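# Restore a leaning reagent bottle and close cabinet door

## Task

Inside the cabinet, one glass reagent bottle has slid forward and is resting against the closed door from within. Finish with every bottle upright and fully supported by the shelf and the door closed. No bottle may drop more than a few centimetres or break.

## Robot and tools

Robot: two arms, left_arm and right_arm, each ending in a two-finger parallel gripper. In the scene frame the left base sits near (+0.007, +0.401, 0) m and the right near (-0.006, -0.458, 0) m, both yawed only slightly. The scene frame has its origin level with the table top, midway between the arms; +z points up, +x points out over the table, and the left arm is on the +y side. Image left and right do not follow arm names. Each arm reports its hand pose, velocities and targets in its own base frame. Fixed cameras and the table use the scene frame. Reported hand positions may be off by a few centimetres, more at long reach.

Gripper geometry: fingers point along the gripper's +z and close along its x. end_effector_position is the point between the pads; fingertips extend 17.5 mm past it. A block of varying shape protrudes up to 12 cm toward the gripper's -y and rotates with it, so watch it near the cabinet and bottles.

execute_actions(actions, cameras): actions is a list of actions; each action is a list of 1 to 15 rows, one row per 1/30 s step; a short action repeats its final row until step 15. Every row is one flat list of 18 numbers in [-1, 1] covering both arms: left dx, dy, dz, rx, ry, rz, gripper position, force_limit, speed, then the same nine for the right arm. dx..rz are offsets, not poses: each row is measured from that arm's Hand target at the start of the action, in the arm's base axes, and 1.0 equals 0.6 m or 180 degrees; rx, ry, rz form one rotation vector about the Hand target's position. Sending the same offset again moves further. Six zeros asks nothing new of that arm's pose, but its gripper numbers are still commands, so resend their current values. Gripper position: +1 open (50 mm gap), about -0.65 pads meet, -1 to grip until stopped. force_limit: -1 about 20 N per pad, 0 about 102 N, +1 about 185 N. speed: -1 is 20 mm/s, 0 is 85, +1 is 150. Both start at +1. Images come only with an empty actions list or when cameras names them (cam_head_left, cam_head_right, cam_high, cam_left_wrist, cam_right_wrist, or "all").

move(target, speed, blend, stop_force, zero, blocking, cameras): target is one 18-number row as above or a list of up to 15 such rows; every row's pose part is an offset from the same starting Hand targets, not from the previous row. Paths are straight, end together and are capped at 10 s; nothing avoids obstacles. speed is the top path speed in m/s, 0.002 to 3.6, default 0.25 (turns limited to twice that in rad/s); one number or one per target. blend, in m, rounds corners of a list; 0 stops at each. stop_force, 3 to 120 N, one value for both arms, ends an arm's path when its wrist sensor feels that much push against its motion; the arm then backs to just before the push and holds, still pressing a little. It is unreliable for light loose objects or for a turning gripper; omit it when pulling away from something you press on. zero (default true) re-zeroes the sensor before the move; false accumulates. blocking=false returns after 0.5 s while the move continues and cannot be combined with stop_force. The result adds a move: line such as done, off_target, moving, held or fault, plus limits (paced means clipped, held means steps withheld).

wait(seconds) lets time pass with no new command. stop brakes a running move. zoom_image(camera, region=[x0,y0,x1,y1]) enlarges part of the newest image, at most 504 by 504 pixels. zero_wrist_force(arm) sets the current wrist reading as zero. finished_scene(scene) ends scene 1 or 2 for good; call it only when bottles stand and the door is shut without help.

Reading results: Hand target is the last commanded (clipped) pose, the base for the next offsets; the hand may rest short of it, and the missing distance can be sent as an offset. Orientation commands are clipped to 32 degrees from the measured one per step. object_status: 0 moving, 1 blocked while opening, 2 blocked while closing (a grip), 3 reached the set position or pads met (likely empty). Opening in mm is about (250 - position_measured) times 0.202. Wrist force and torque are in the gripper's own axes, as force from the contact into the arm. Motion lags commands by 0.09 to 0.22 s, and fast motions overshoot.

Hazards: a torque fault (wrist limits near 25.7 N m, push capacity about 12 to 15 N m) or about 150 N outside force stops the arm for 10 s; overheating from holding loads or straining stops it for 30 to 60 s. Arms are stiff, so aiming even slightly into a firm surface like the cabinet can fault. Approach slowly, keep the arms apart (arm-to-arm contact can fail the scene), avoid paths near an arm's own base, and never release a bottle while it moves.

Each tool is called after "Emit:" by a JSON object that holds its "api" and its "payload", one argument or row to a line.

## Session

Emit:
{"api": "execute_actions", "payload": {
  "actions": []
}}

Emit:
{"api": "zoom_image", "payload": {
  "camera": "cam_head_left",
  "region": [150, 40, 450, 300]
}}

Scene clock: 0.00 s.
left_arm: end_effector_position=(+0.2274, -0.2944, +0.1381) position_measured=3 object_status=3 end_effector_quat_wxyz=(+0.339, +0.869, -0.132, -0.334) | right_arm: end_effector_position=(+0.1999, +0.1848, +0.3386) position_measured=3 object_status=3 end_effector_quat_wxyz=(-0.609, +0.099, +0.774, +0.139)
Joint positions: left_arm=[-0.702 -1.483 2.255 -2.011 -2.525 1.343] | right_arm=[3.664 -1.606 -1.787 -2.553 2.416 -1.411]
Joint velocities: within noise
Joint torques (N m): no reading
Wrist force (N): no reading
Wrist torque (N m): no reading
Wrist force, peak (N): no reading
Hand target: left_arm +0.2274, -0.2944, +0.1381; +0.339, +0.869, -0.132, -0.334 | right_arm +0.1999, +0.1848, +0.3386; -0.609, +0.099, +0.774, +0.139
Tool commands: left_gripper/position=+1.0 left_gripper/force_limit=+1.0 left_gripper/speed=+1.0 right_gripper/position=+1.0 right_gripper/force_limit=+1.0 right_gripper/speed=+1.0
camera_calibration:
cam_left_wrist: T_world_to_cam=[[0.73785, -0.45498, -0.49856, -0.22057], [0.23994, -0.51359, 0.8238, -0.30715], [-0.63087, -0.72747, -0.26978, 0.10096]] pos_world=[0.30014, -0.18466, 0.1703]
cam_right_wrist: T_world_to_cam=[[-0.23983, -0.01703, 0.97067, -0.26804], [0.61581, 0.77028, 0.16566, -0.30549], [-0.75051, 0.63747, -0.17425, 0.22264]] pos_world=[0.29093, 0.08882, 0.34958]

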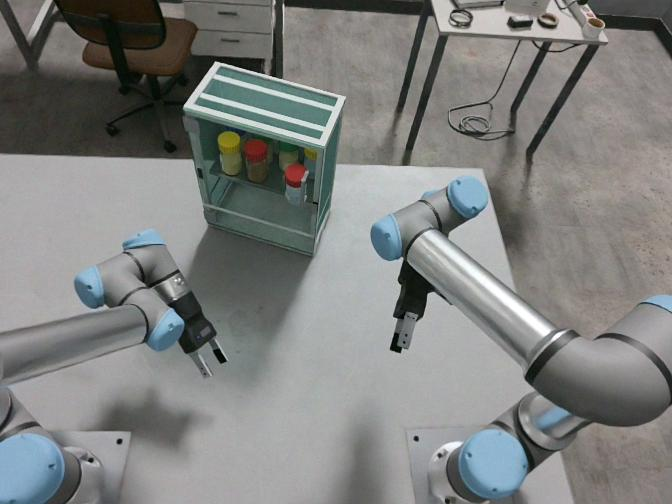

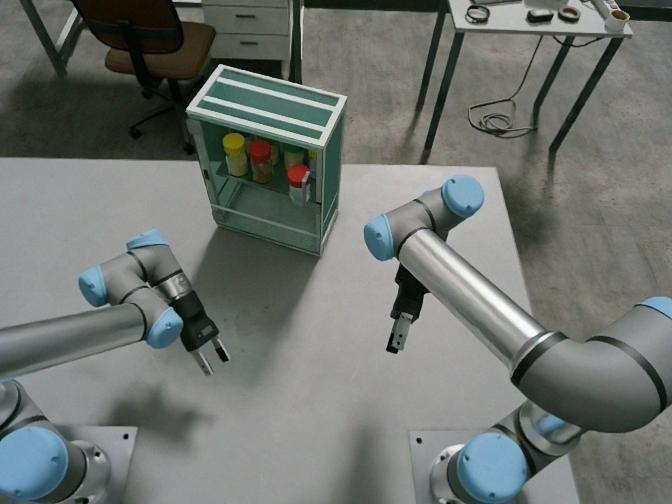

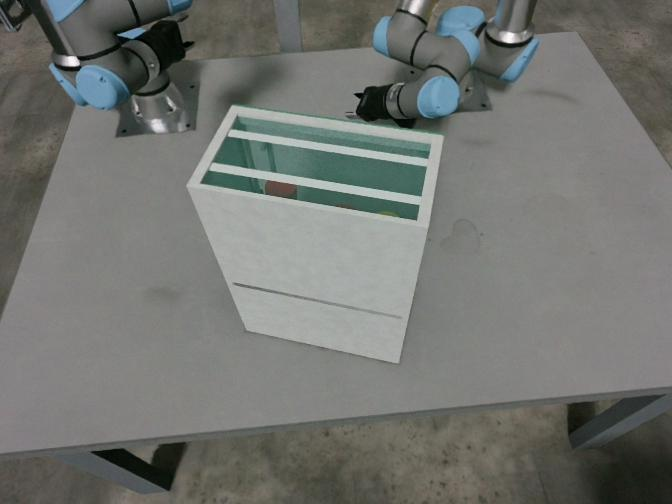

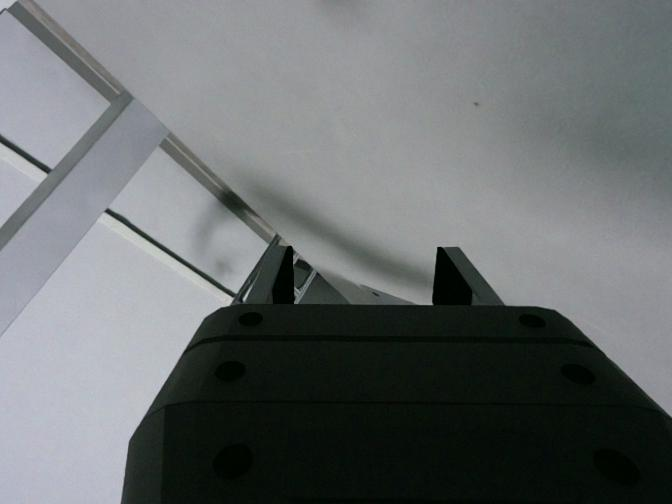

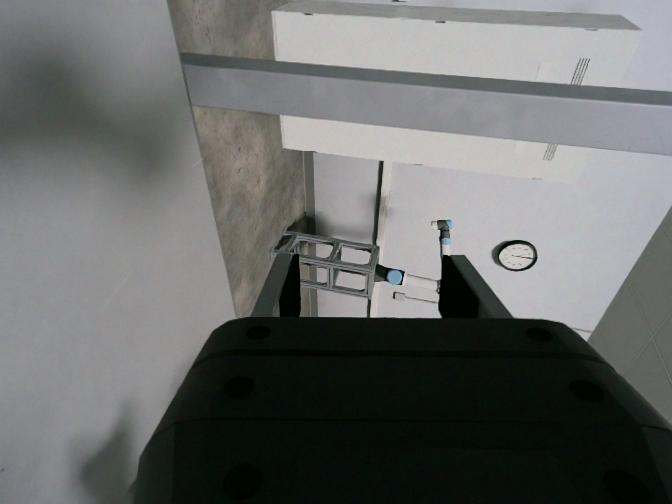

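Scaled by 1.680 from the camera's image (finer frame: 960x720).

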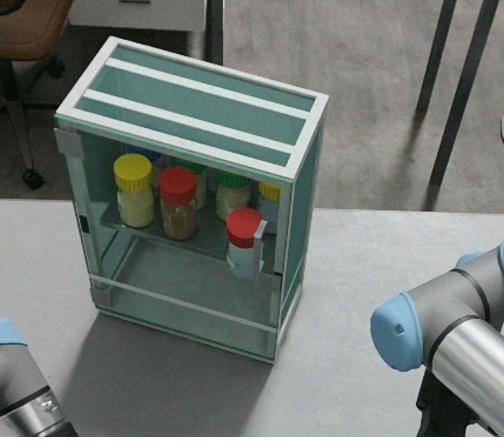

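Emit:
{"api": "move", "payload": {
  "target": [
    [0.33,-0.2127,0.325,0.211,-0.836,-0.366,1,-0.8,0,0,0,0,0,0,0,-0.62,-0.8,0],
    [0.33,-0.2127,0.325,0.211,-0.836,-0.366,1,-0.8,0,0.4427,0.063,-0.264,0.068,0.059,-0.589,-0.62,-0.8,0]
  ],
  "speed": 0.6,
  "cameras": ["cam_left_wrist","cam_right_wrist"]
}}

Scene clock: 6.17 s.
left_arm: end_effector_position=(+0.4254, -0.4220, +0.3331) position_measured=3 object_status=3 end_effector_quat_wxyz=(+0.408, -0.408, +0.577, -0.577) | right_arm: end_effector_position=(+0.3484, +0.2052, +0.2501) position_measured=246 object_status=3 end_effector_quat_wxyz=(+0.529, -0.416, -0.580, -0.459)
Joint positions: left_arm=[-1.433 -1.225 2.221 -4.138 -0.478 3.143] | right_arm=[3.358 -1.631 -2.246 -1.592 3.116 -0.85]
Joint torques (N m): left_arm=[-5.35 -23.07 -5.97 -0.45 -1.37 0.88] | right_arm=[-5.8 32.67 25.33 1.29 0.4 -1.16]
Wrist force (N): left_arm=[1.7 0.2 1.0] | right_arm=[0.3 -0.2 0.4]
Wrist torque (N m): left_arm=[-0.28 -0.31 0.01] | right_arm=[0.03 -0.06 -0.17]
Wrist force, peak (N): left_arm=[2.5 0.0 2.1] | right_arm=[1.1 0.3 1.3]
Hand target: left_arm +0.4254, -0.4220, +0.3331; +0.408, -0.408, +0.577, -0.577 | right_arm +0.3485, +0.2052, +0.2502; +0.529, -0.416, -0.580, -0.459 (not the last commanded pose)
Off the commanded pose: left_arm 0.000 m, 0 deg | right_arm 0.137 m, 50 deg.
move: held (right_arm; a check stopped the path); path passed 1 of 2 targets; limits=held
pose unreachable (right arm): on one or more control steps of this call, first in action 0 (counted from 0), this arm could not follow its commanded pose, so it was not sent that pose on those steps. It may still have moved: this result reports where it is.
cause: moving toward the commanded pose would bring two parts of the arm too close to each other (its gripper and another part of the arm, with joints 4 (wrist 1) to 6 (wrist 3) between them, 3 mm apart when it was first held).
cam_left_wrist: T_world_to_cam=[[-0.32828, -0.94457, 0.00498, -0.24831], [-0.33513, 0.11154, -0.93554, 0.51362], [0.88313, -0.30879, -0.35317, -0.25398]] pos_world=[0.31491, -0.37026, 0.39205]
cam_right_wrist: T_world_to_cam=[[-0.09643, -0.00295, 0.99534, -0.20521], [0.98889, -0.11398, 0.09547, -0.32898], [0.11317, 0.99348, 0.01391, -0.11536]] pos_world=[0.31859, 0.07651, 0.23727]

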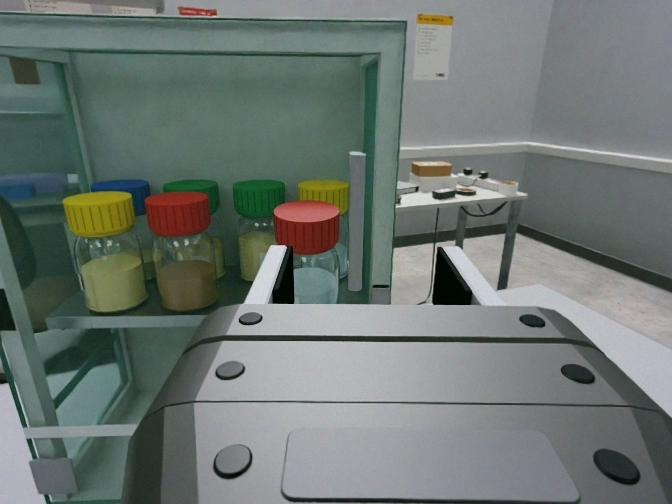

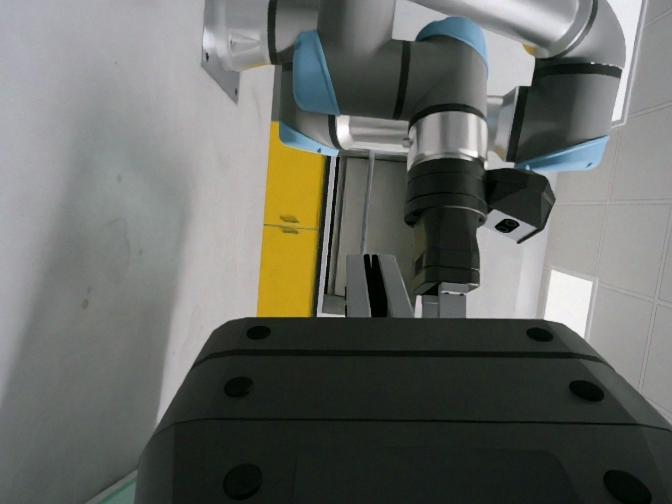

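Emit:
{"api": "move", "payload": {
  "target": [
    [0,0,0,0,0,0,1,-0.8,0,-0.164,-0.042,0.05,-0.0128,0.029,0.2587,-0.62,-0.8,0],
    [0.18,-0.064,0,0,0,0,1,-0.8,0,-0.03,0,0.03,0.013,0.029,-0.2748,-0.62,-0.8,0],
    [0.18,-0.064,0,0,0,0,1,-0.8,0,0.195,0.029,-0.117,0.013,0.029,-0.2748,-0.62,-0.8,0]
  ],
  "speed": 0.4,
  "cameras": ["cam_left_wrist","cam_right_wrist"]
}}

Scene clock: 11.57 s.
left_arm: end_effector_position=(+0.5334, -0.4604, +0.3331) position_measured=3 object_status=3 end_effector_quat_wxyz=(+0.408, -0.408, +0.577, -0.577) | right_arm: end_effector_position=(+0.4654, +0.2225, +0.1800) position_measured=246 object_status=3 end_effector_quat_wxyz=(-0.322, +0.630, +0.319, +0.631)
Joint positions: left_arm=[-1.198 -1.071 1.951 -4.022 -0.713 3.143] | right_arm=[3.624 -1.662 -2.378 -2.24 4.253 -1.567]
Joint torques (N m): left_arm=[-5.49 -43.77 -8.32 -2.64 1.92 -1.66] | right_arm=[-1.6 11.6 25.05 4.28 -0.58 -1.35]
Wrist force (N): left_arm=[1.5 0.2 1.3] | right_arm=[0.3 -0.4 0.4]
Wrist torque (N m): left_arm=[-0.29 -0.28 0.04] | right_arm=[-0.01 -0.06 -0.19]
Wrist force, peak (N): left_arm=[1.9 0.4 1.8] | right_arm=[-2.3 2.8 2.6]
Hand target: left_arm +0.5334, -0.4604, +0.3331; +0.408, -0.408, +0.577, -0.577 | right_arm +0.4655, +0.2226, +0.1800; -0.322, +0.630, +0.319, +0.631
Off the commanded pose: left_arm 0.000 m, 0 deg | right_arm 0.000 m, 0 deg.
move: done
cam_left_wrist: T_world_to_cam=[[-0.32827, -0.94457, 0.00501, -0.24914], [-0.33514, 0.11151, -0.93554, 0.55409], [0.88313, -0.30879, -0.35317, -0.36121]] pos_world=[0.42291, -0.40866, 0.39205]
cam_right_wrist: T_world_to_cam=[[-0.00125, -0.00109, 1, -0.16959], [0.55846, -0.82953, -0.00021, -0.05917], [0.82953, 0.55846, 0.00165, -0.37916]] pos_world=[0.34736, 0.16248, 0.1702]

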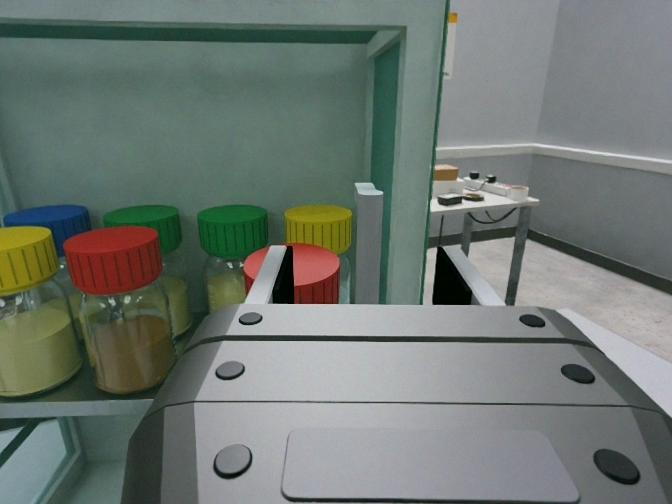

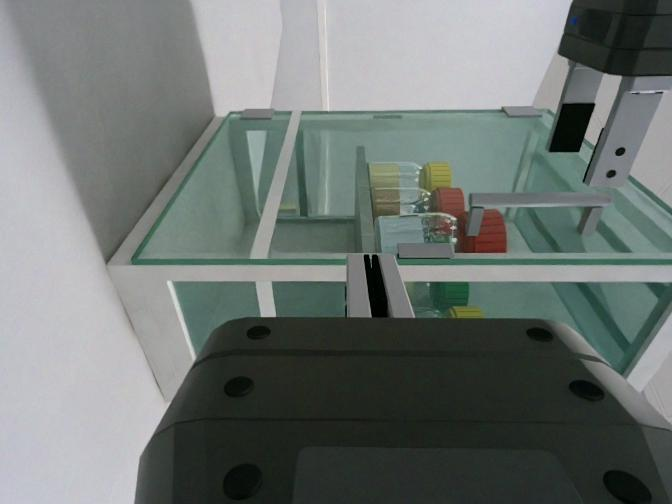

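Emit:
{"api": "move", "payload": {
  "target": [0.0707,-0.0273,0,0,0,0,1,-0.8,0,0,0,0,0,0,0,-0.62,-0.8,0],
  "speed": 0.04,
  "stop_force": 8,
  "cameras": ["cam_left_wrist","cam_right_wrist"]
}}

Emit:
{"api": "zoom_image", "payload": {
  "camera": "cam_right_wrist",
  "region": [320, 80, 672, 340]
}}

Scene clock: 13.87 s.
left_arm: end_effector_position=(+0.5758, -0.4768, +0.3331) position_measured=3 object_status=3 end_effector_quat_wxyz=(+0.408, -0.408, +0.577, -0.577) | right_arm: end_effector_position=(+0.4655, +0.2226, +0.1800) position_measured=246 object_status=3 end_effector_quat_wxyz=(-0.322, +0.630, +0.319, +0.631)
Joint positions: left_arm=[-1.13 -1.004 1.828 -3.966 -0.781 3.143] | right_arm=[3.624 -1.662 -2.378 -2.24 4.253 -1.567]
Joint torques (N m): left_arm=[-5.95 -47.19 -9.7 -2.63 1.83 -1.64] | right_arm=[-5.88 11.89 26.49 4.38 -1.38 -1.57]
Wrist force (N): left_arm=[1.4 0.3 1.2] | right_arm=[0.4 -0.6 0.3]
Wrist torque (N m): left_arm=[-0.25 -0.27 0.05] | right_arm=[-0.03 -0.08 -0.19]
Wrist force, peak (N): left_arm=[1.7 0.2 1.9] | right_arm=[0.7 -0.6 0.4]
Hand target: left_arm +0.5758, -0.4768, +0.3331; +0.408, -0.408, +0.577, -0.577 | right_arm +0.4655, +0.2226, +0.1800; -0.322, +0.630, +0.319, +0.631
Off the commanded pose: left_arm 0.000 m, 0 deg | right_arm 0.000 m, 0 deg.
move: done
cam_left_wrist: T_world_to_cam=[[-0.32827, -0.94457, 0.00501, -0.25062], [-0.33514, 0.11151, -0.93554, 0.57011], [0.88313, -0.30879, -0.35317, -0.40369]] pos_world=[0.46531, -0.42496, 0.39205]
cam_right_wrist: T_world_to_cam=[[-0.00156, -0.00118, 1, -0.16947], [0.55858, -0.82945, -0.00011, -0.0593], [0.82945, 0.55858, 0.00195, -0.37929]] pos_world=[0.34746, 0.16248, 0.1702]

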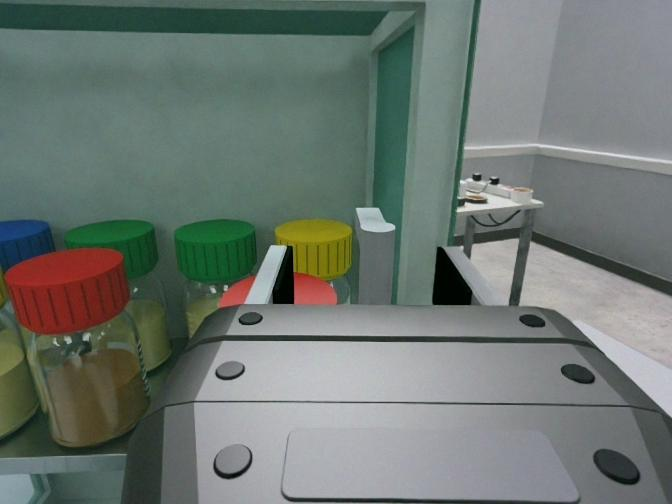

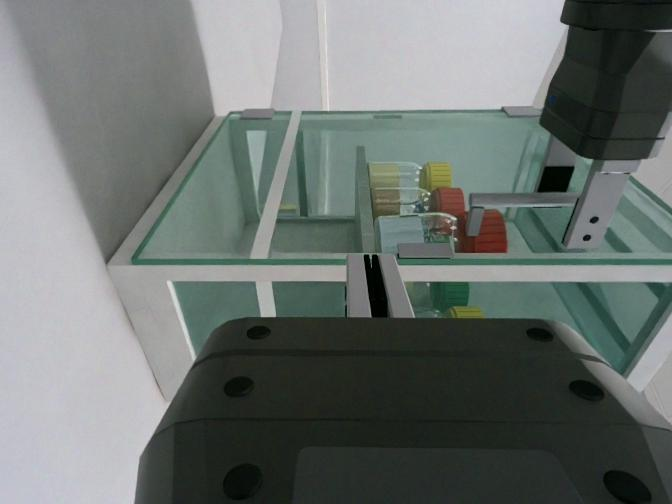

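Scaled by 1.432 from the camera's image (finer frame: 960x720).

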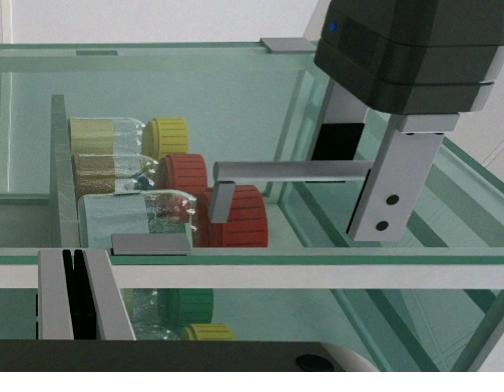

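Emit:
{"api": "move", "payload": {
  "target": [
    [-0.0022,-0.0063,0,0,0,0,1,-0.8,0,0,0,0,0,0,0,-0.62,-0.8,0],
    [-0.0022,-0.0063,0,0,0,0,-1,-0.8,-0.5,0,0,0,0,0,0,-0.62,-0.8,0],
    [-0.0405,0.0142,0,0,0,-0.0278,-1,-0.8,-0.5,0.1033,0.0543,0.1997,-0.2616,-0.4272,0.0417,-0.12,-0.8,0]
  ],
  "speed": [0.05,0.1,0.15],
  "cameras": ["cam_left_wrist","cam_right_wrist"]
}}

Emit:
{"api": "zoom_image", "payload": {
  "camera": "cam_right_wrist",
  "region": [150, 0, 450, 310]
}}

Scene clock: 22.63 s.
left_arm: end_effector_position=(+0.5515, -0.4682, +0.3331) position_measured=203 object_status=2 end_effector_quat_wxyz=(+0.383, -0.382, +0.595, -0.595) | right_arm: end_effector_position=(+0.5274, +0.2552, +0.2998) position_measured=171 object_status=3 end_effector_quat_wxyz=(+0.162, +0.163, +0.689, +0.687)
Joint positions: left_arm=[-1.134 -1.06 1.93 -4.013 -0.865 3.142] | right_arm=[3.527 -1.676 -1.956 -2.655 3.99 -3.144]
Joint torques (N m): left_arm=[-9.44 -31.62 -25.49 0.13 -5.62 -1.64] | right_arm=[4.68 35.43 14.78 3.65 1.33 -0.73]
Wrist force (N): left_arm=[-26.4 6.8 3.1] | right_arm=[-1.1 1.4 2.4]
Wrist torque (N m): left_arm=[-0.12 -0.06 0.04] | right_arm=[0.35 0.31 0.24]
Wrist force, peak (N): left_arm=[-48.0 7.1 13.3] | right_arm=[-1.7 2.0 3.0]
Hand target: left_arm +0.5515, -0.4683, +0.3331; +0.383, -0.382, +0.595, -0.595 | right_arm +0.5274, +0.2552, +0.2998; +0.162, +0.163, +0.689, +0.687
Off the commanded pose: left_arm 0.000 m, 0 deg | right_arm 0.000 m, 0 deg.
move: done
cam_left_wrist: T_world_to_cam=[[-0.40939, -0.91235, 0.00497, -0.1907], [-0.32412, 0.14034, -0.93555, 0.56843], [0.85285, -0.38462, -0.35316, -0.39838]] pos_world=[0.44593, -0.40698, 0.39205]
cam_right_wrist: T_world_to_cam=[[-0.89415, 0.44777, -0.00198, 0.36754], [-0.1532, -0.30177, 0.94099, -0.10826], [0.42074, 0.84169, 0.33842, -0.40665]] pos_world=[0.48315, 0.14503, 0.24022]

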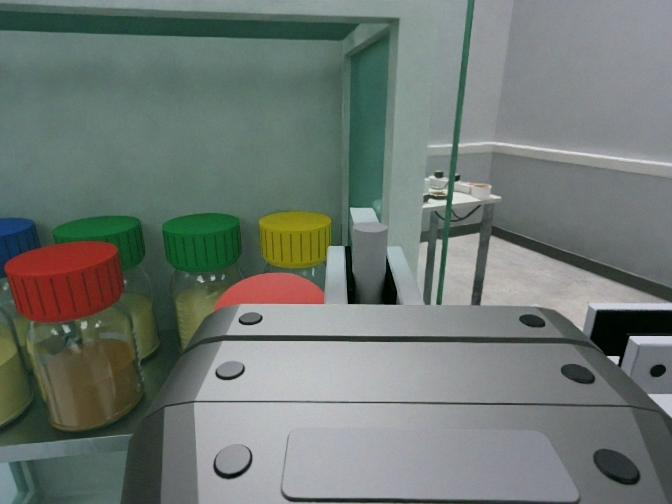

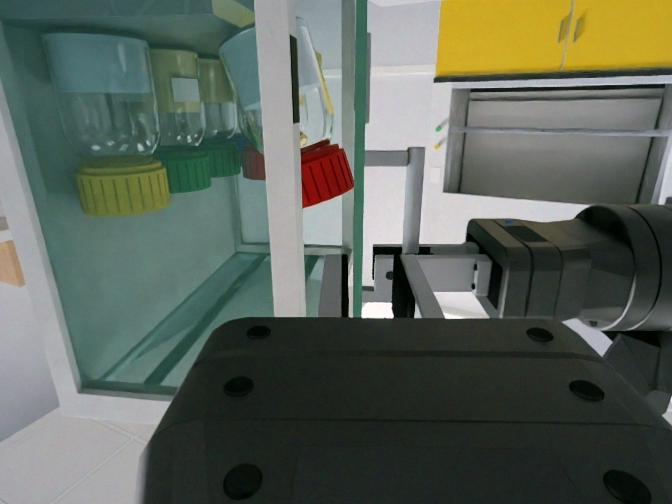

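Scaled by 1.626 from the camera's image (finer frame: 960x720).

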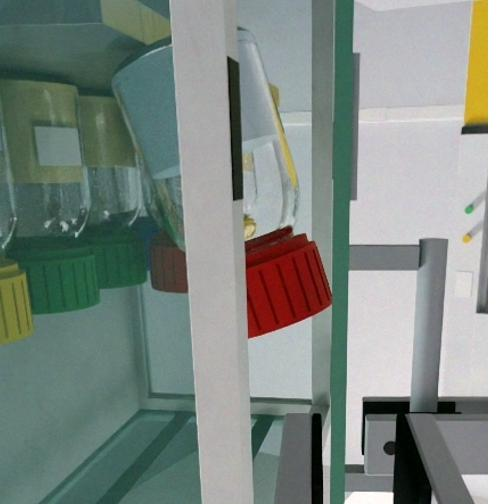

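Emit:
{"api": "move", "payload": {
  "target": [0,0,0,0,0,0,-1,-0.8,-0.5,0.087,0.1962,0,0,0,0,-0.12,-0.8,0],
  "speed": 0.05,
  "stop_force": 15,
  "cameras": ["cam_right_wrist"]
}}

Emit:
{"api": "zoom_image", "payload": {
  "camera": "cam_right_wrist",
  "region": [200, 80, 450, 330]
}}

Scene clock: 26.70 s.
left_arm: end_effector_position=(+0.5515, -0.4682, +0.3331) position_measured=203 object_status=2 end_effector_quat_wxyz=(+0.383, -0.382, +0.595, -0.595) | right_arm: end_effector_position=(+0.5796, +0.3729, +0.2998) position_measured=171 object_status=3 end_effector_quat_wxyz=(+0.162, +0.163, +0.689, +0.687)
Joint positions: left_arm=[-1.134 -1.06 1.93 -4.013 -0.865 3.142] | right_arm=[3.715 -1.842 -1.752 -2.692 4.178 -3.143]
Joint torques (N m): left_arm=[-14.73 -32.76 -24.42 0.27 -7.2 -1.46] | right_arm=[4.64 52.92 7.98 1 -8.71 -0.11]
Wrist force (N): left_arm=[-25.3 9.8 -32.1] | right_arm=[-34.0 0.5 14.5]
Wrist torque (N m): left_arm=[-0.04 -0.12 0.04] | right_arm=[0.24 1.69 0.06]
Wrist force, peak (N): left_arm=[-25.6 10.9 -34.4] | right_arm=[-36.0 1.9 15.5]
Hand target: left_arm +0.5515, -0.4683, +0.3331; +0.383, -0.382, +0.595, -0.595 | right_arm +0.5796, +0.3729, +0.2998; +0.162, +0.163, +0.689, +0.687
Off the commanded pose: left_arm 0.000 m, 0 deg | right_arm 0.000 m, 0 deg.
move: done
cam_right_wrist: T_world_to_cam=[[-0.89421, 0.44765, -0.00203, 0.36154], [-0.1532, -0.30175, 0.941, -0.06472], [0.42063, 0.84176, 0.33841, -0.52771]] pos_world=[0.53535, 0.26283, 0.24022]

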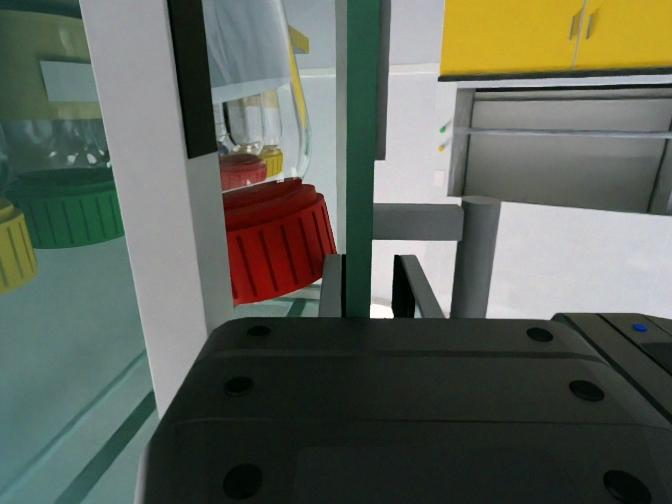

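Scaled by 2.016 from the camera's image (finer frame: 960x720).

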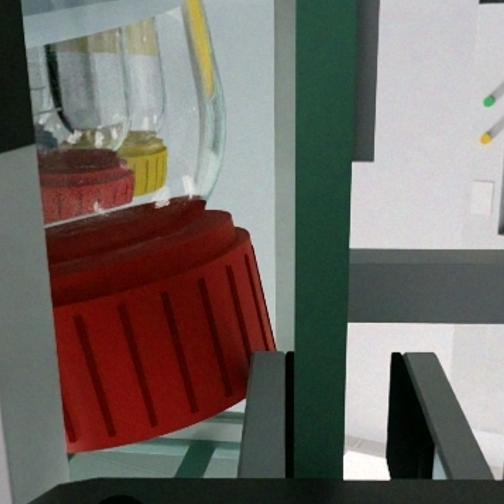

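Emit:
{"api": "move", "payload": {
  "target": [
    [0,0,0,0,0,0,-1,-0.8,-0.5,0.0055,-0.0035,0,0,0,0,-0.12,-0.8,-0.8],
    [0,0,0,0,0,0,-1,-0.8,-0.5,0.0055,-0.0035,0,0,0,0,0.47,-0.8,-0.6],
    [0,0,0,0,0,0,-1,-0.8,-0.5,0.0100,-0.0063,0,0,0,0,0.47,-0.8,-0.6]
  ],
  "speed": 0.04,
  "cameras": ["cam_right_wrist"]
}}

Emit:
{"api": "move", "payload": {
  "target": [
    [0,0,0,0,0,0,-1,-0.8,-0.5,-0.005,0.003,0,0,0,0,0.1,-0.8,-0.5],
    [0,0,0,0,0,0,-1,-0.8,-0.5,-0.058,-0.115,0,0,0,0,0.1,-0.8,-0.5],
    [0,0,0,0,0,0,-1,-0.8,-0.5,-0.085,-0.1015,0,0,0,0,1,-0.8,0],
    [0,0,0,0,0,0,-1,-0.8,-0.5,-0.085,-0.1015,-0.083,0,0,0,1,-0.8,0]
  ],
  "speed": 0.1,
  "cameras": ["cam_right_wrist"]
}}

Scene clock: 28.47 s.
left_arm: end_effector_position=(+0.5515, -0.4682, +0.3331) position_measured=203 object_status=2 end_effector_quat_wxyz=(+0.383, -0.382, +0.595, -0.595) | right_arm: end_effector_position=(+0.5857, +0.3691, +0.2999) position_measured=83 object_status=3 end_effector_quat_wxyz=(+0.162, +0.163, +0.689, +0.687)
Joint positions: left_arm=[-1.134 -1.06 1.93 -4.013 -0.865 3.142] | right_arm=[3.701 -1.853 -1.738 -2.696 4.164 -3.143]
Joint torques (N m): left_arm=[-15.94 -33.33 -22.36 -0.7 -8.75 -1.34] | right_arm=[10.61 44.67 15.39 1.29 1.54 -0.63]
Wrist force (N): left_arm=[-25.4 6.1 3.2] | right_arm=[-1.0 1.0 2.5]
Wrist torque (N m): left_arm=[-0.12 -0.09 0.04] | right_arm=[0.25 0.31 0.25]
Wrist force, peak (N): left_arm=[-25.6 10.2 -32.4] | right_arm=[-33.9 0.3 14.4]
Hand target: left_arm +0.5515, -0.4683, +0.3331; +0.383, -0.382, +0.595, -0.595 | right_arm +0.5856, +0.3691, +0.2998; +0.162, +0.163, +0.689, +0.687
Off the commanded pose: left_arm 0.000 m, 0 deg | right_arm 0.000 m, 0 deg.
move: done
cam_right_wrist: T_world_to_cam=[[-0.89424, 0.44758, -0.00206, 0.36874], [-0.1532, -0.30177, 0.94099, -0.06502], [0.42055, 0.84179, 0.33842, -0.52708]] pos_world=[0.54145, 0.25903, 0.24032]

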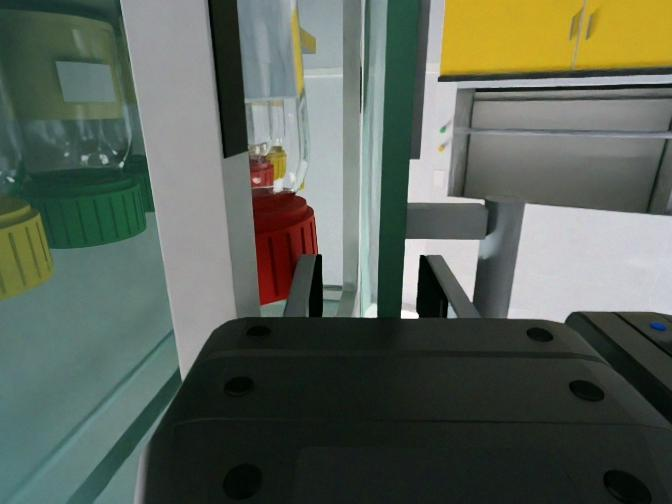

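Scene clock: 31.77 s.
left_arm: end_effector_position=(+0.5515, -0.4683, +0.3331) position_measured=203 object_status=2 end_effector_quat_wxyz=(+0.383, -0.382, +0.595, -0.595) | right_arm: end_effector_position=(+0.5346, +0.3082, +0.2499) position_measured=3 object_status=3 end_effector_quat_wxyz=(+0.162, +0.163, +0.689, +0.687)
Joint positions: left_arm=[-1.134 -1.06 1.93 -4.013 -0.865 3.142] | right_arm=[3.64 -1.774 -1.988 -2.525 4.103 -3.143]
Joint torques (N m): left_arm=[-16.32 -32.84 -21.89 -2.18 -8.78 -1.21] | right_arm=[-4.76 42.57 30.37 0.87 -0.77 1.27]
Wrist force (N): left_arm=[-25.0 5.9 2.9] | right_arm=[-1.0 0.6 2.6]
Wrist torque (N m): left_arm=[-0.11 -0.11 0.04] | right_arm=[0.20 0.27 0.29]
Wrist force, peak (N): left_arm=[-25.5 6.3 3.3] | right_arm=[-1.1 0.6 3.9]
Hand target: left_arm +0.5515, -0.4683, +0.3331; +0.383, -0.382, +0.595, -0.595 | right_arm +0.5346, +0.3082, +0.2500; +0.162, +0.163, +0.689, +0.687
Off the commanded pose: left_arm 0.000 m, 0 deg | right_arm 0.000 m, 0 deg.
move: done
cam_right_wrist: T_world_to_cam=[[-0.89418, 0.44771, -0.00196, 0.35012], [-0.15307, -0.3016, 0.94107, -0.04438], [0.42074, 0.84178, 0.33822, -0.43749]] pos_world=[0.49035, 0.19813, 0.19042]

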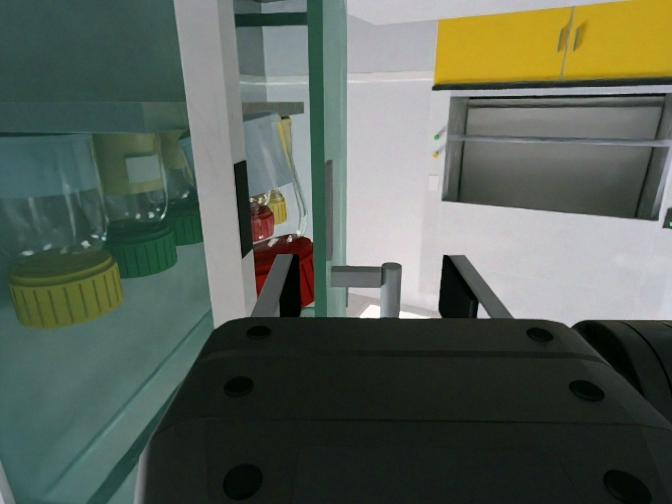

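Emit:
{"api": "move", "payload": {
  "target": [0,0,0,0,0,0,-1,-0.8,-0.5,0.0548,0.117,0,0,0,0,1,-0.8,0],
  "speed": 0.06,
  "stop_force": 12
}}

Emit:
{"api": "move", "payload": {
  "target": [0,0,0,0,0,0,-1,-0.8,-0.5,0.0290,-0.0146,0,0,0,0,1,-0.8,0],
  "speed": 0.03,
  "stop_force": 12,
  "cameras": ["cam_right_wrist"]
}}

Scene clock: 34.33 s.
left_arm: end_effector_position=(+0.5515, -0.4683, +0.3331) position_measured=203 object_status=2 end_effector_quat_wxyz=(+0.383, -0.382, +0.595, -0.595) | right_arm: end_effector_position=(+0.5675, +0.3784, +0.2500) position_measured=3 object_status=3 end_effector_quat_wxyz=(+0.162, +0.163, +0.689, +0.687)
Joint positions: left_arm=[-1.134 -1.06 1.93 -4.013 -0.865 3.142] | right_arm=[3.74 -1.88 -1.847 -2.56 4.203 -3.143]
Joint torques (N m): left_arm=[-17.29 -33.15 -20.35 -2.09 -8.78 -1.29] | right_arm=[-9.03 50.23 13.34 4.24 -1.43 -0.12]
Wrist force (N): left_arm=[-25.0 6.0 2.9] | right_arm=[-1.1 0.7 2.6]
Wrist torque (N m): left_arm=[-0.13 -0.12 0.04] | right_arm=[0.22 0.29 0.25]
Wrist force, peak (N): left_arm=[-25.5 6.1 3.0] | right_arm=[-0.8 0.7 3.6]
Hand target: left_arm +0.5515, -0.4683, +0.3331; +0.383, -0.382, +0.595, -0.595 | right_arm +0.5675, +0.3784, +0.2500; +0.162, +0.163, +0.689, +0.687
Off the commanded pose: left_arm 0.000 m, 0 deg | right_arm 0.000 m, 0 deg.
move: done

Scene clock: 36.00 s.
left_arm: end_effector_position=(+0.5515, -0.4683, +0.3331) position_measured=203 object_status=2 end_effector_quat_wxyz=(+0.383, -0.382, +0.595, -0.595) | right_arm: end_effector_position=(+0.5811, +0.3715, +0.2500) position_measured=3 object_status=3 end_effector_quat_wxyz=(+0.162, +0.163, +0.689, +0.687)
Joint positions: left_arm=[-1.134 -1.06 1.93 -4.013 -0.865 3.142] | right_arm=[3.711 -1.903 -1.814 -2.569 4.174 -3.143]
Joint torques (N m): left_arm=[-16.87 -33.85 -19.81 -2.19 -8.72 -0.98] | right_arm=[0.79 50.73 30.87 2.99 -0.1 0.1]
Wrist force (N): left_arm=[-24.9 5.9 3.2] | right_arm=[5.7 -0.2 1.6]
Wrist torque (N m): left_arm=[-0.09 -0.12 0.04] | right_arm=[0.18 -0.10 0.23]
Wrist force, peak (N): left_arm=[-25.3 6.1 2.7] | right_arm=[51.4 5.7 -9.8]
Hand target: left_arm +0.5515, -0.4683, +0.3331; +0.383, -0.382, +0.595, -0.595 | right_arm +0.5811, +0.3716, +0.2500; +0.162, +0.163, +0.689, +0.687 (not the last commanded pose)
Off the commanded pose: left_arm 0.000 m, 0 deg | right_arm 0.004 m, 0 deg.
move: contact (right_arm)
cam_right_wrist: T_world_to_cam=[[-0.89415, 0.44777, -0.00198, 0.36334], [-0.1532, -0.30177, 0.94099, -0.01804], [0.42074, 0.84169, 0.33842, -0.51036]] pos_world=[0.53685, 0.26143, 0.19042]

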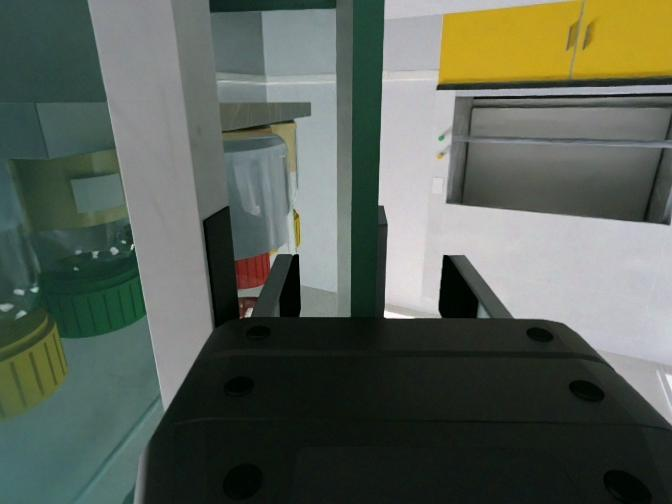

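Emit:
{"api": "move", "payload": {
  "target": [
    [0,0,0,0,0,0,-1,-0.8,-0.5,-0.0120,0.006,0,0,0,0,1,-0.8,0],
    [0,0,0,0,0,0,-1,-0.8,-0.5,-0.076,-0.12,0,0,0,0,1,-0.8,0]
  ],
  "speed": 0.1,
  "cameras": ["cam_right_wrist","cam_left_wrist"]
}}

Emit:
{"api": "zoom_image", "payload": {
  "camera": "cam_right_wrist",
  "region": [150, 50, 450, 330]
}}

Scene clock: 37.57 s.
left_arm: end_effector_position=(+0.5515, -0.4683, +0.3331) position_measured=203 object_status=2 end_effector_quat_wxyz=(+0.383, -0.382, +0.595, -0.595) | right_arm: end_effector_position=(+0.5355, +0.2995, +0.2501) position_measured=3 object_status=3 end_effector_quat_wxyz=(+0.162, +0.163, +0.689, +0.687) end_effector_velocity=(+0.001, +0.003, +0.000) end_effector_angular_velocity=(+0.000, -0.001, +0.000)
Joint positions: left_arm=[-1.134 -1.06 1.93 -4.013 -0.865 3.142] | right_arm=[3.62 -1.773 -1.99 -2.524 4.083 -3.143]
Joint velocities: left_arm=[within noise] | right_arm=[0.006 -0.003 0.004 -0.001 0.007 -0.001]
Joint torques (N m): left_arm=[-17.61 -34.62 -18.08 -2.04 -8.79 -1.15] | right_arm=[9.5 21.52 31.2 0.19 1.7 -0.74]
Wrist force (N): left_arm=[-24.8 6.0 2.9] | right_arm=[-0.6 0.7 2.8]
Wrist torque (N m): left_arm=[-0.12 -0.13 0.04] | right_arm=[0.23 0.23 0.28]
Wrist force, peak (N): left_arm=[-25.4 6.1 2.5] | right_arm=[5.5 -1.1 1.8]
Hand target: left_arm +0.5515, -0.4683, +0.3331; +0.383, -0.382, +0.595, -0.595 | right_arm +0.5355, +0.2996, +0.2500; +0.162, +0.163, +0.689, +0.687
Off the commanded pose: left_arm 0.000 m, 0 deg | right_arm 0.000 m, 0 deg.
move: done
cam_left_wrist: T_world_to_cam=[[-0.40939, -0.91235, 0.00497, -0.1907], [-0.32412, 0.14034, -0.93555, 0.56843], [0.85285, -0.38462, -0.35316, -0.39838]] pos_world=[0.44593, -0.40698, 0.39205]
cam_right_wrist: T_world_to_cam=[[-0.89413, 0.4478, -0.00221, 0.35483], [-0.15354, -0.30194, 0.94088, -0.04663], [0.42066, 0.84161, 0.33873, -0.43061]] pos_world=[0.49124, 0.18943, 0.19052]
Images, in order (width x height): cam_left_wrist 672x504, cam_right_wrist 672x504.

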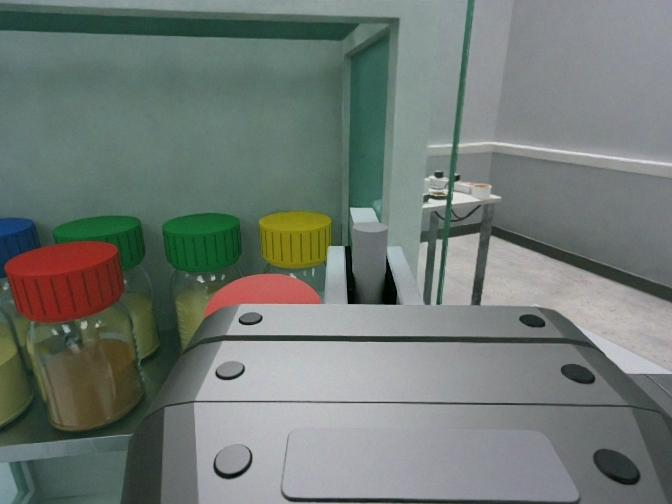

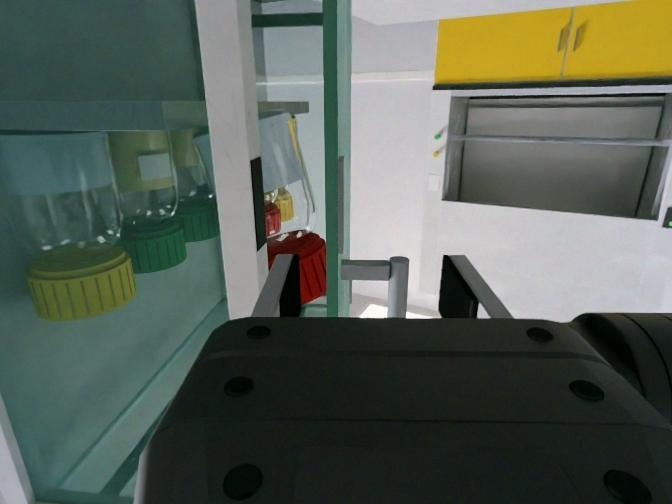

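Scaled by 1.680 from the camera's image (finer frame: 960x720).

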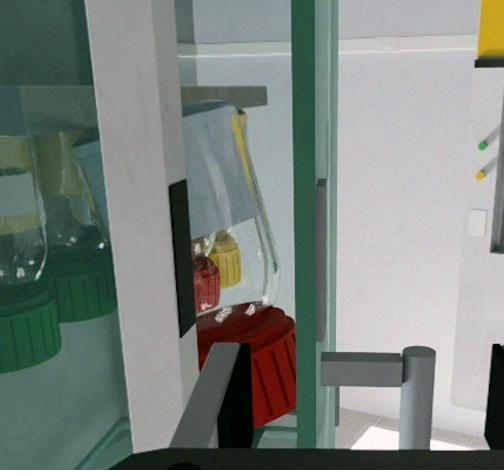

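Emit:
{"api": "move", "payload": {
  "target": [
    [0,0,0,0,0,0,-1,-0.8,-0.5,-0.0592,-0.0827,-0.0833,0.2616,0.4272,-0.0417,-0.62,-0.8,0],
    [-0.0343,0.0223,0,0,0,-0.0264,-1,-0.8,-0.5,-0.0592,-0.0827,-0.12,0.2616,0.4272,-0.0417,-0.62,-0.8,0],
    [-0.0668,0.0475,0,0,0,-0.0528,-1,-0.8,-0.5,-0.0203,0.016,-0.12,0.2616,0.4272,-0.0417,-0.62,-0.8,0]
  ],
  "speed": [0.3,0.04,0.03],
  "cameras": ["cam_right_wrist","cam_left_wrist"]
}}

Emit:
{"api": "zoom_image", "payload": {
  "camera": "cam_right_wrist",
  "region": [200, 80, 500, 330]
}}

Scene clock: 44.57 s.
left_arm: end_effector_position=(+0.5114, -0.4397, +0.3331) position_measured=203 object_status=2 end_effector_quat_wxyz=(+0.332, -0.332, +0.624, -0.624) | right_arm: end_effector_position=(+0.5234, +0.3093, +0.1780) position_measured=246 object_status=3 end_effector_quat_wxyz=(-0.322, +0.630, +0.319, +0.631)
Joint positions: left_arm=[-1.107 -1.163 2.114 -4.093 -1.058 3.142] | right_arm=[3.759 -1.819 -2.184 -2.277 4.389 -1.568]
Joint torques (N m): left_arm=[24.88 -28.78 -16.66 -2.66 10.85 -1.61] | right_arm=[-9.02 38.03 8.66 1.58 -1.13 -1.45]
Wrist force (N): left_arm=[37.7 0.8 -2.7] | right_arm=[1.0 -1.5 0.3]
Wrist torque (N m): left_arm=[-0.19 -0.84 0.02] | right_arm=[-0.19 -0.19 -0.02]
Wrist force, peak (N): left_arm=[38.2 0.3 -2.4] | right_arm=[-1.2 1.0 3.1]
Hand target: left_arm +0.5114, -0.4398, +0.3331; +0.332, -0.332, +0.624, -0.624 | right_arm +0.5233, +0.3092, +0.1780; -0.322, +0.630, +0.319, +0.631
Off the commanded pose: left_arm 0.000 m, 0 deg | right_arm 0.000 m, 0 deg.
move: done
cam_left_wrist: T_world_to_cam=[[-0.55464, -0.83207, 0.00506, -0.07156], [-0.29642, 0.1919, -0.93558, 0.55994], [0.7775, -0.52041, -0.35308, -0.37437]] pos_world=[0.41737, -0.36182, 0.39205]
cam_right_wrist: T_world_to_cam=[[-0.00147, -0.00112, 1, -0.16733], [0.55858, -0.82945, -0.00011, -0.0197], [0.82945, 0.55858, 0.00185, -0.47586]] pos_world=[0.40546, 0.24928, 0.1682]
Images, in order (width x height): cam_left_wrist 672x504, cam_right_wrist 672x504.

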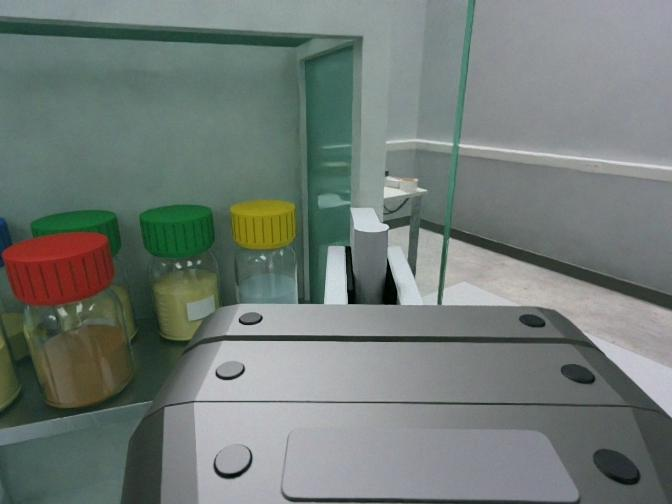

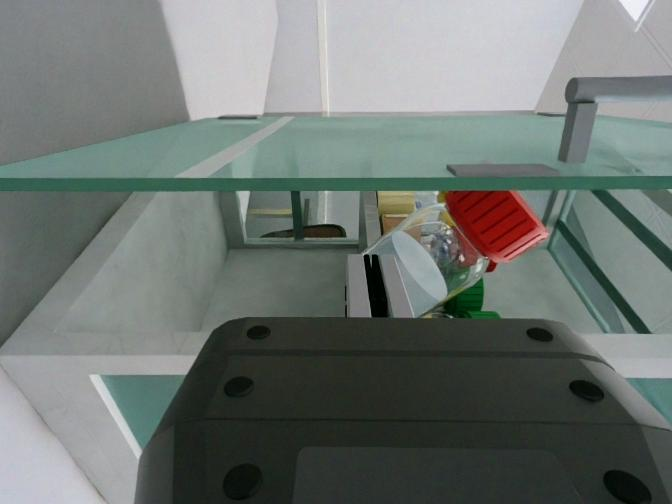

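Scaled by 1.680 from the camera's image (finer frame: 960x720).

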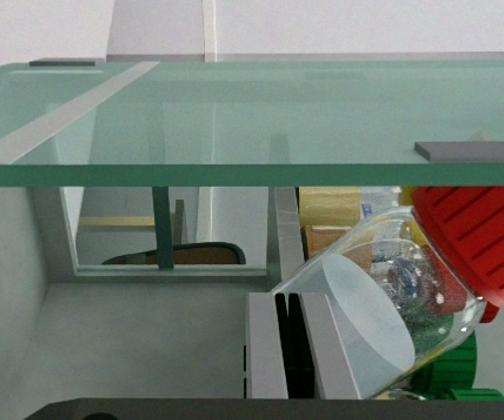

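Emit:
{"api": "move", "payload": {
  "target": [0,0,0,0,0,0,-1,-0.8,-0.5,0.1173,0.1617,0,0,0,0,-0.62,-0.8,0],
  "speed": 0.05,
  "stop_force": 10
}}

Emit:
{"api": "move", "payload": {
  "target": [0,0,0,0,0,0,-1,-0.8,-0.5,0.0202,-0.0147,0.05,0,0,0,-0.62,-0.8,0],
  "speed": 0.05,
  "stop_force": 12,
  "cameras": ["cam_right_wrist","cam_left_wrist"]
}}

Scene clock: 48.20 s.
left_arm: end_effector_position=(+0.5114, -0.4398, +0.3331) position_measured=203 object_status=2 end_effector_quat_wxyz=(+0.332, -0.332, +0.624, -0.624) | right_arm: end_effector_position=(+0.5937, +0.4062, +0.1780) position_measured=246 object_status=3 end_effector_quat_wxyz=(-0.322, +0.630, +0.319, +0.631)
Joint positions: left_arm=[-1.107 -1.163 2.114 -4.093 -1.058 3.142] | right_arm=[3.841 -2.008 -1.895 -2.377 4.471 -1.568]
Joint torques (N m): left_arm=[20.27 -28.23 -15.46 -1.99 11.4 -1.66] | right_arm=[-9.24 51.95 11.86 4.4 -1.4 -1.33]
Wrist force (N): left_arm=[39.5 0.4 -3.0] | right_arm=[1.1 -1.5 0.4]
Wrist torque (N m): left_arm=[-0.17 -0.88 0.02] | right_arm=[-0.18 -0.19 -0.02]
Wrist force, peak (N): left_arm=[39.9 0.4 -2.9] | right_arm=[1.6 -1.5 1.2]
Hand target: left_arm +0.5114, -0.4398, +0.3331; +0.332, -0.332, +0.624, -0.624 | right_arm +0.5937, +0.4062, +0.1780; -0.322, +0.630, +0.319, +0.631
Off the commanded pose: left_arm 0.000 m, 0 deg | right_arm 0.000 m, 0 deg.
move: done

Scene clock: 50.00 s.
left_arm: end_effector_position=(+0.5114, -0.4398, +0.3331) position_measured=203 object_status=2 end_effector_quat_wxyz=(+0.332, -0.332, +0.624, -0.624) | right_arm: end_effector_position=(+0.6058, +0.3974, +0.2080) position_measured=246 object_status=3 end_effector_quat_wxyz=(-0.322, +0.630, +0.319, +0.631)
Joint positions: left_arm=[-1.107 -1.163 2.114 -4.093 -1.058 3.142] | right_arm=[3.81 -1.974 -1.847 -2.459 4.44 -1.568]
Joint torques (N m): left_arm=[19.62 -28.23 -14.07 -2.71 11.38 -1.31] | right_arm=[8.41 31.49 12.48 4.69 1.81 -0.72]
Wrist force (N): left_arm=[39.6 0.1 -1.7] | right_arm=[0.4 -2.9 0.2]
Wrist torque (N m): left_arm=[-0.20 -0.90 0.02] | right_arm=[-0.26 -0.20 -0.02]
Wrist force, peak (N): left_arm=[39.7 0.5 -3.0] | right_arm=[0.6 -3.3 -0.1]
Hand target: left_arm +0.5114, -0.4398, +0.3331; +0.332, -0.332, +0.624, -0.624 | right_arm +0.6058, +0.3974, +0.2080; -0.322, +0.630, +0.319, +0.631
Off the commanded pose: left_arm 0.000 m, 0 deg | right_arm 0.000 m, 0 deg.
move: done
cam_left_wrist: T_world_to_cam=[[-0.55446, -0.8322, 0.00503, -0.07175], [-0.29653, 0.19191, -0.93554, 0.56], [0.77759, -0.52021, -0.35318, -0.37435]] pos_world=[0.41736, -0.36192, 0.39205]
cam_right_wrist: T_world_to_cam=[[-0.00147, -0.00112, 1, -0.19711], [0.55851, -0.8295, -0.00011, 0.00732], [0.8295, 0.55851, 0.00185, -0.59342]] pos_world=[0.48786, 0.33728, 0.1982]
Images, in order (width x height): cam_left_wrist 672x504, cam_right_wrist 672x504.

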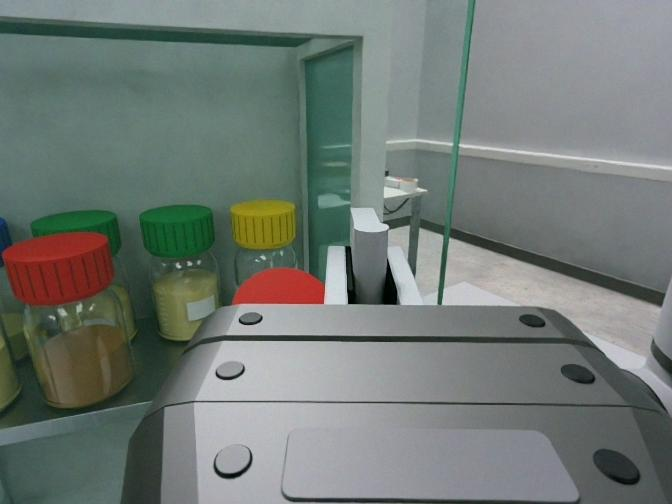

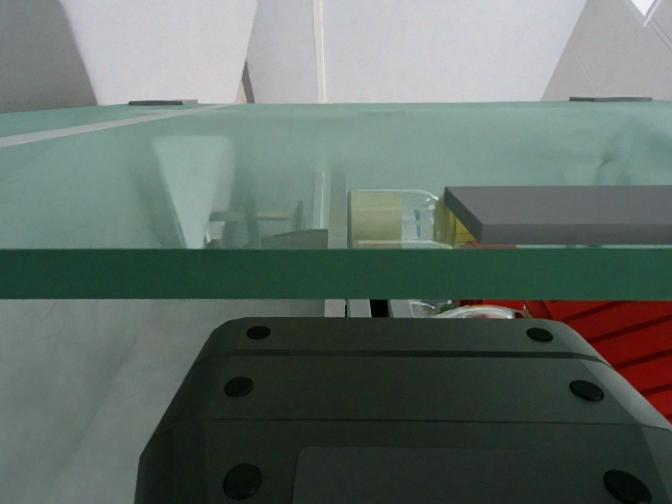

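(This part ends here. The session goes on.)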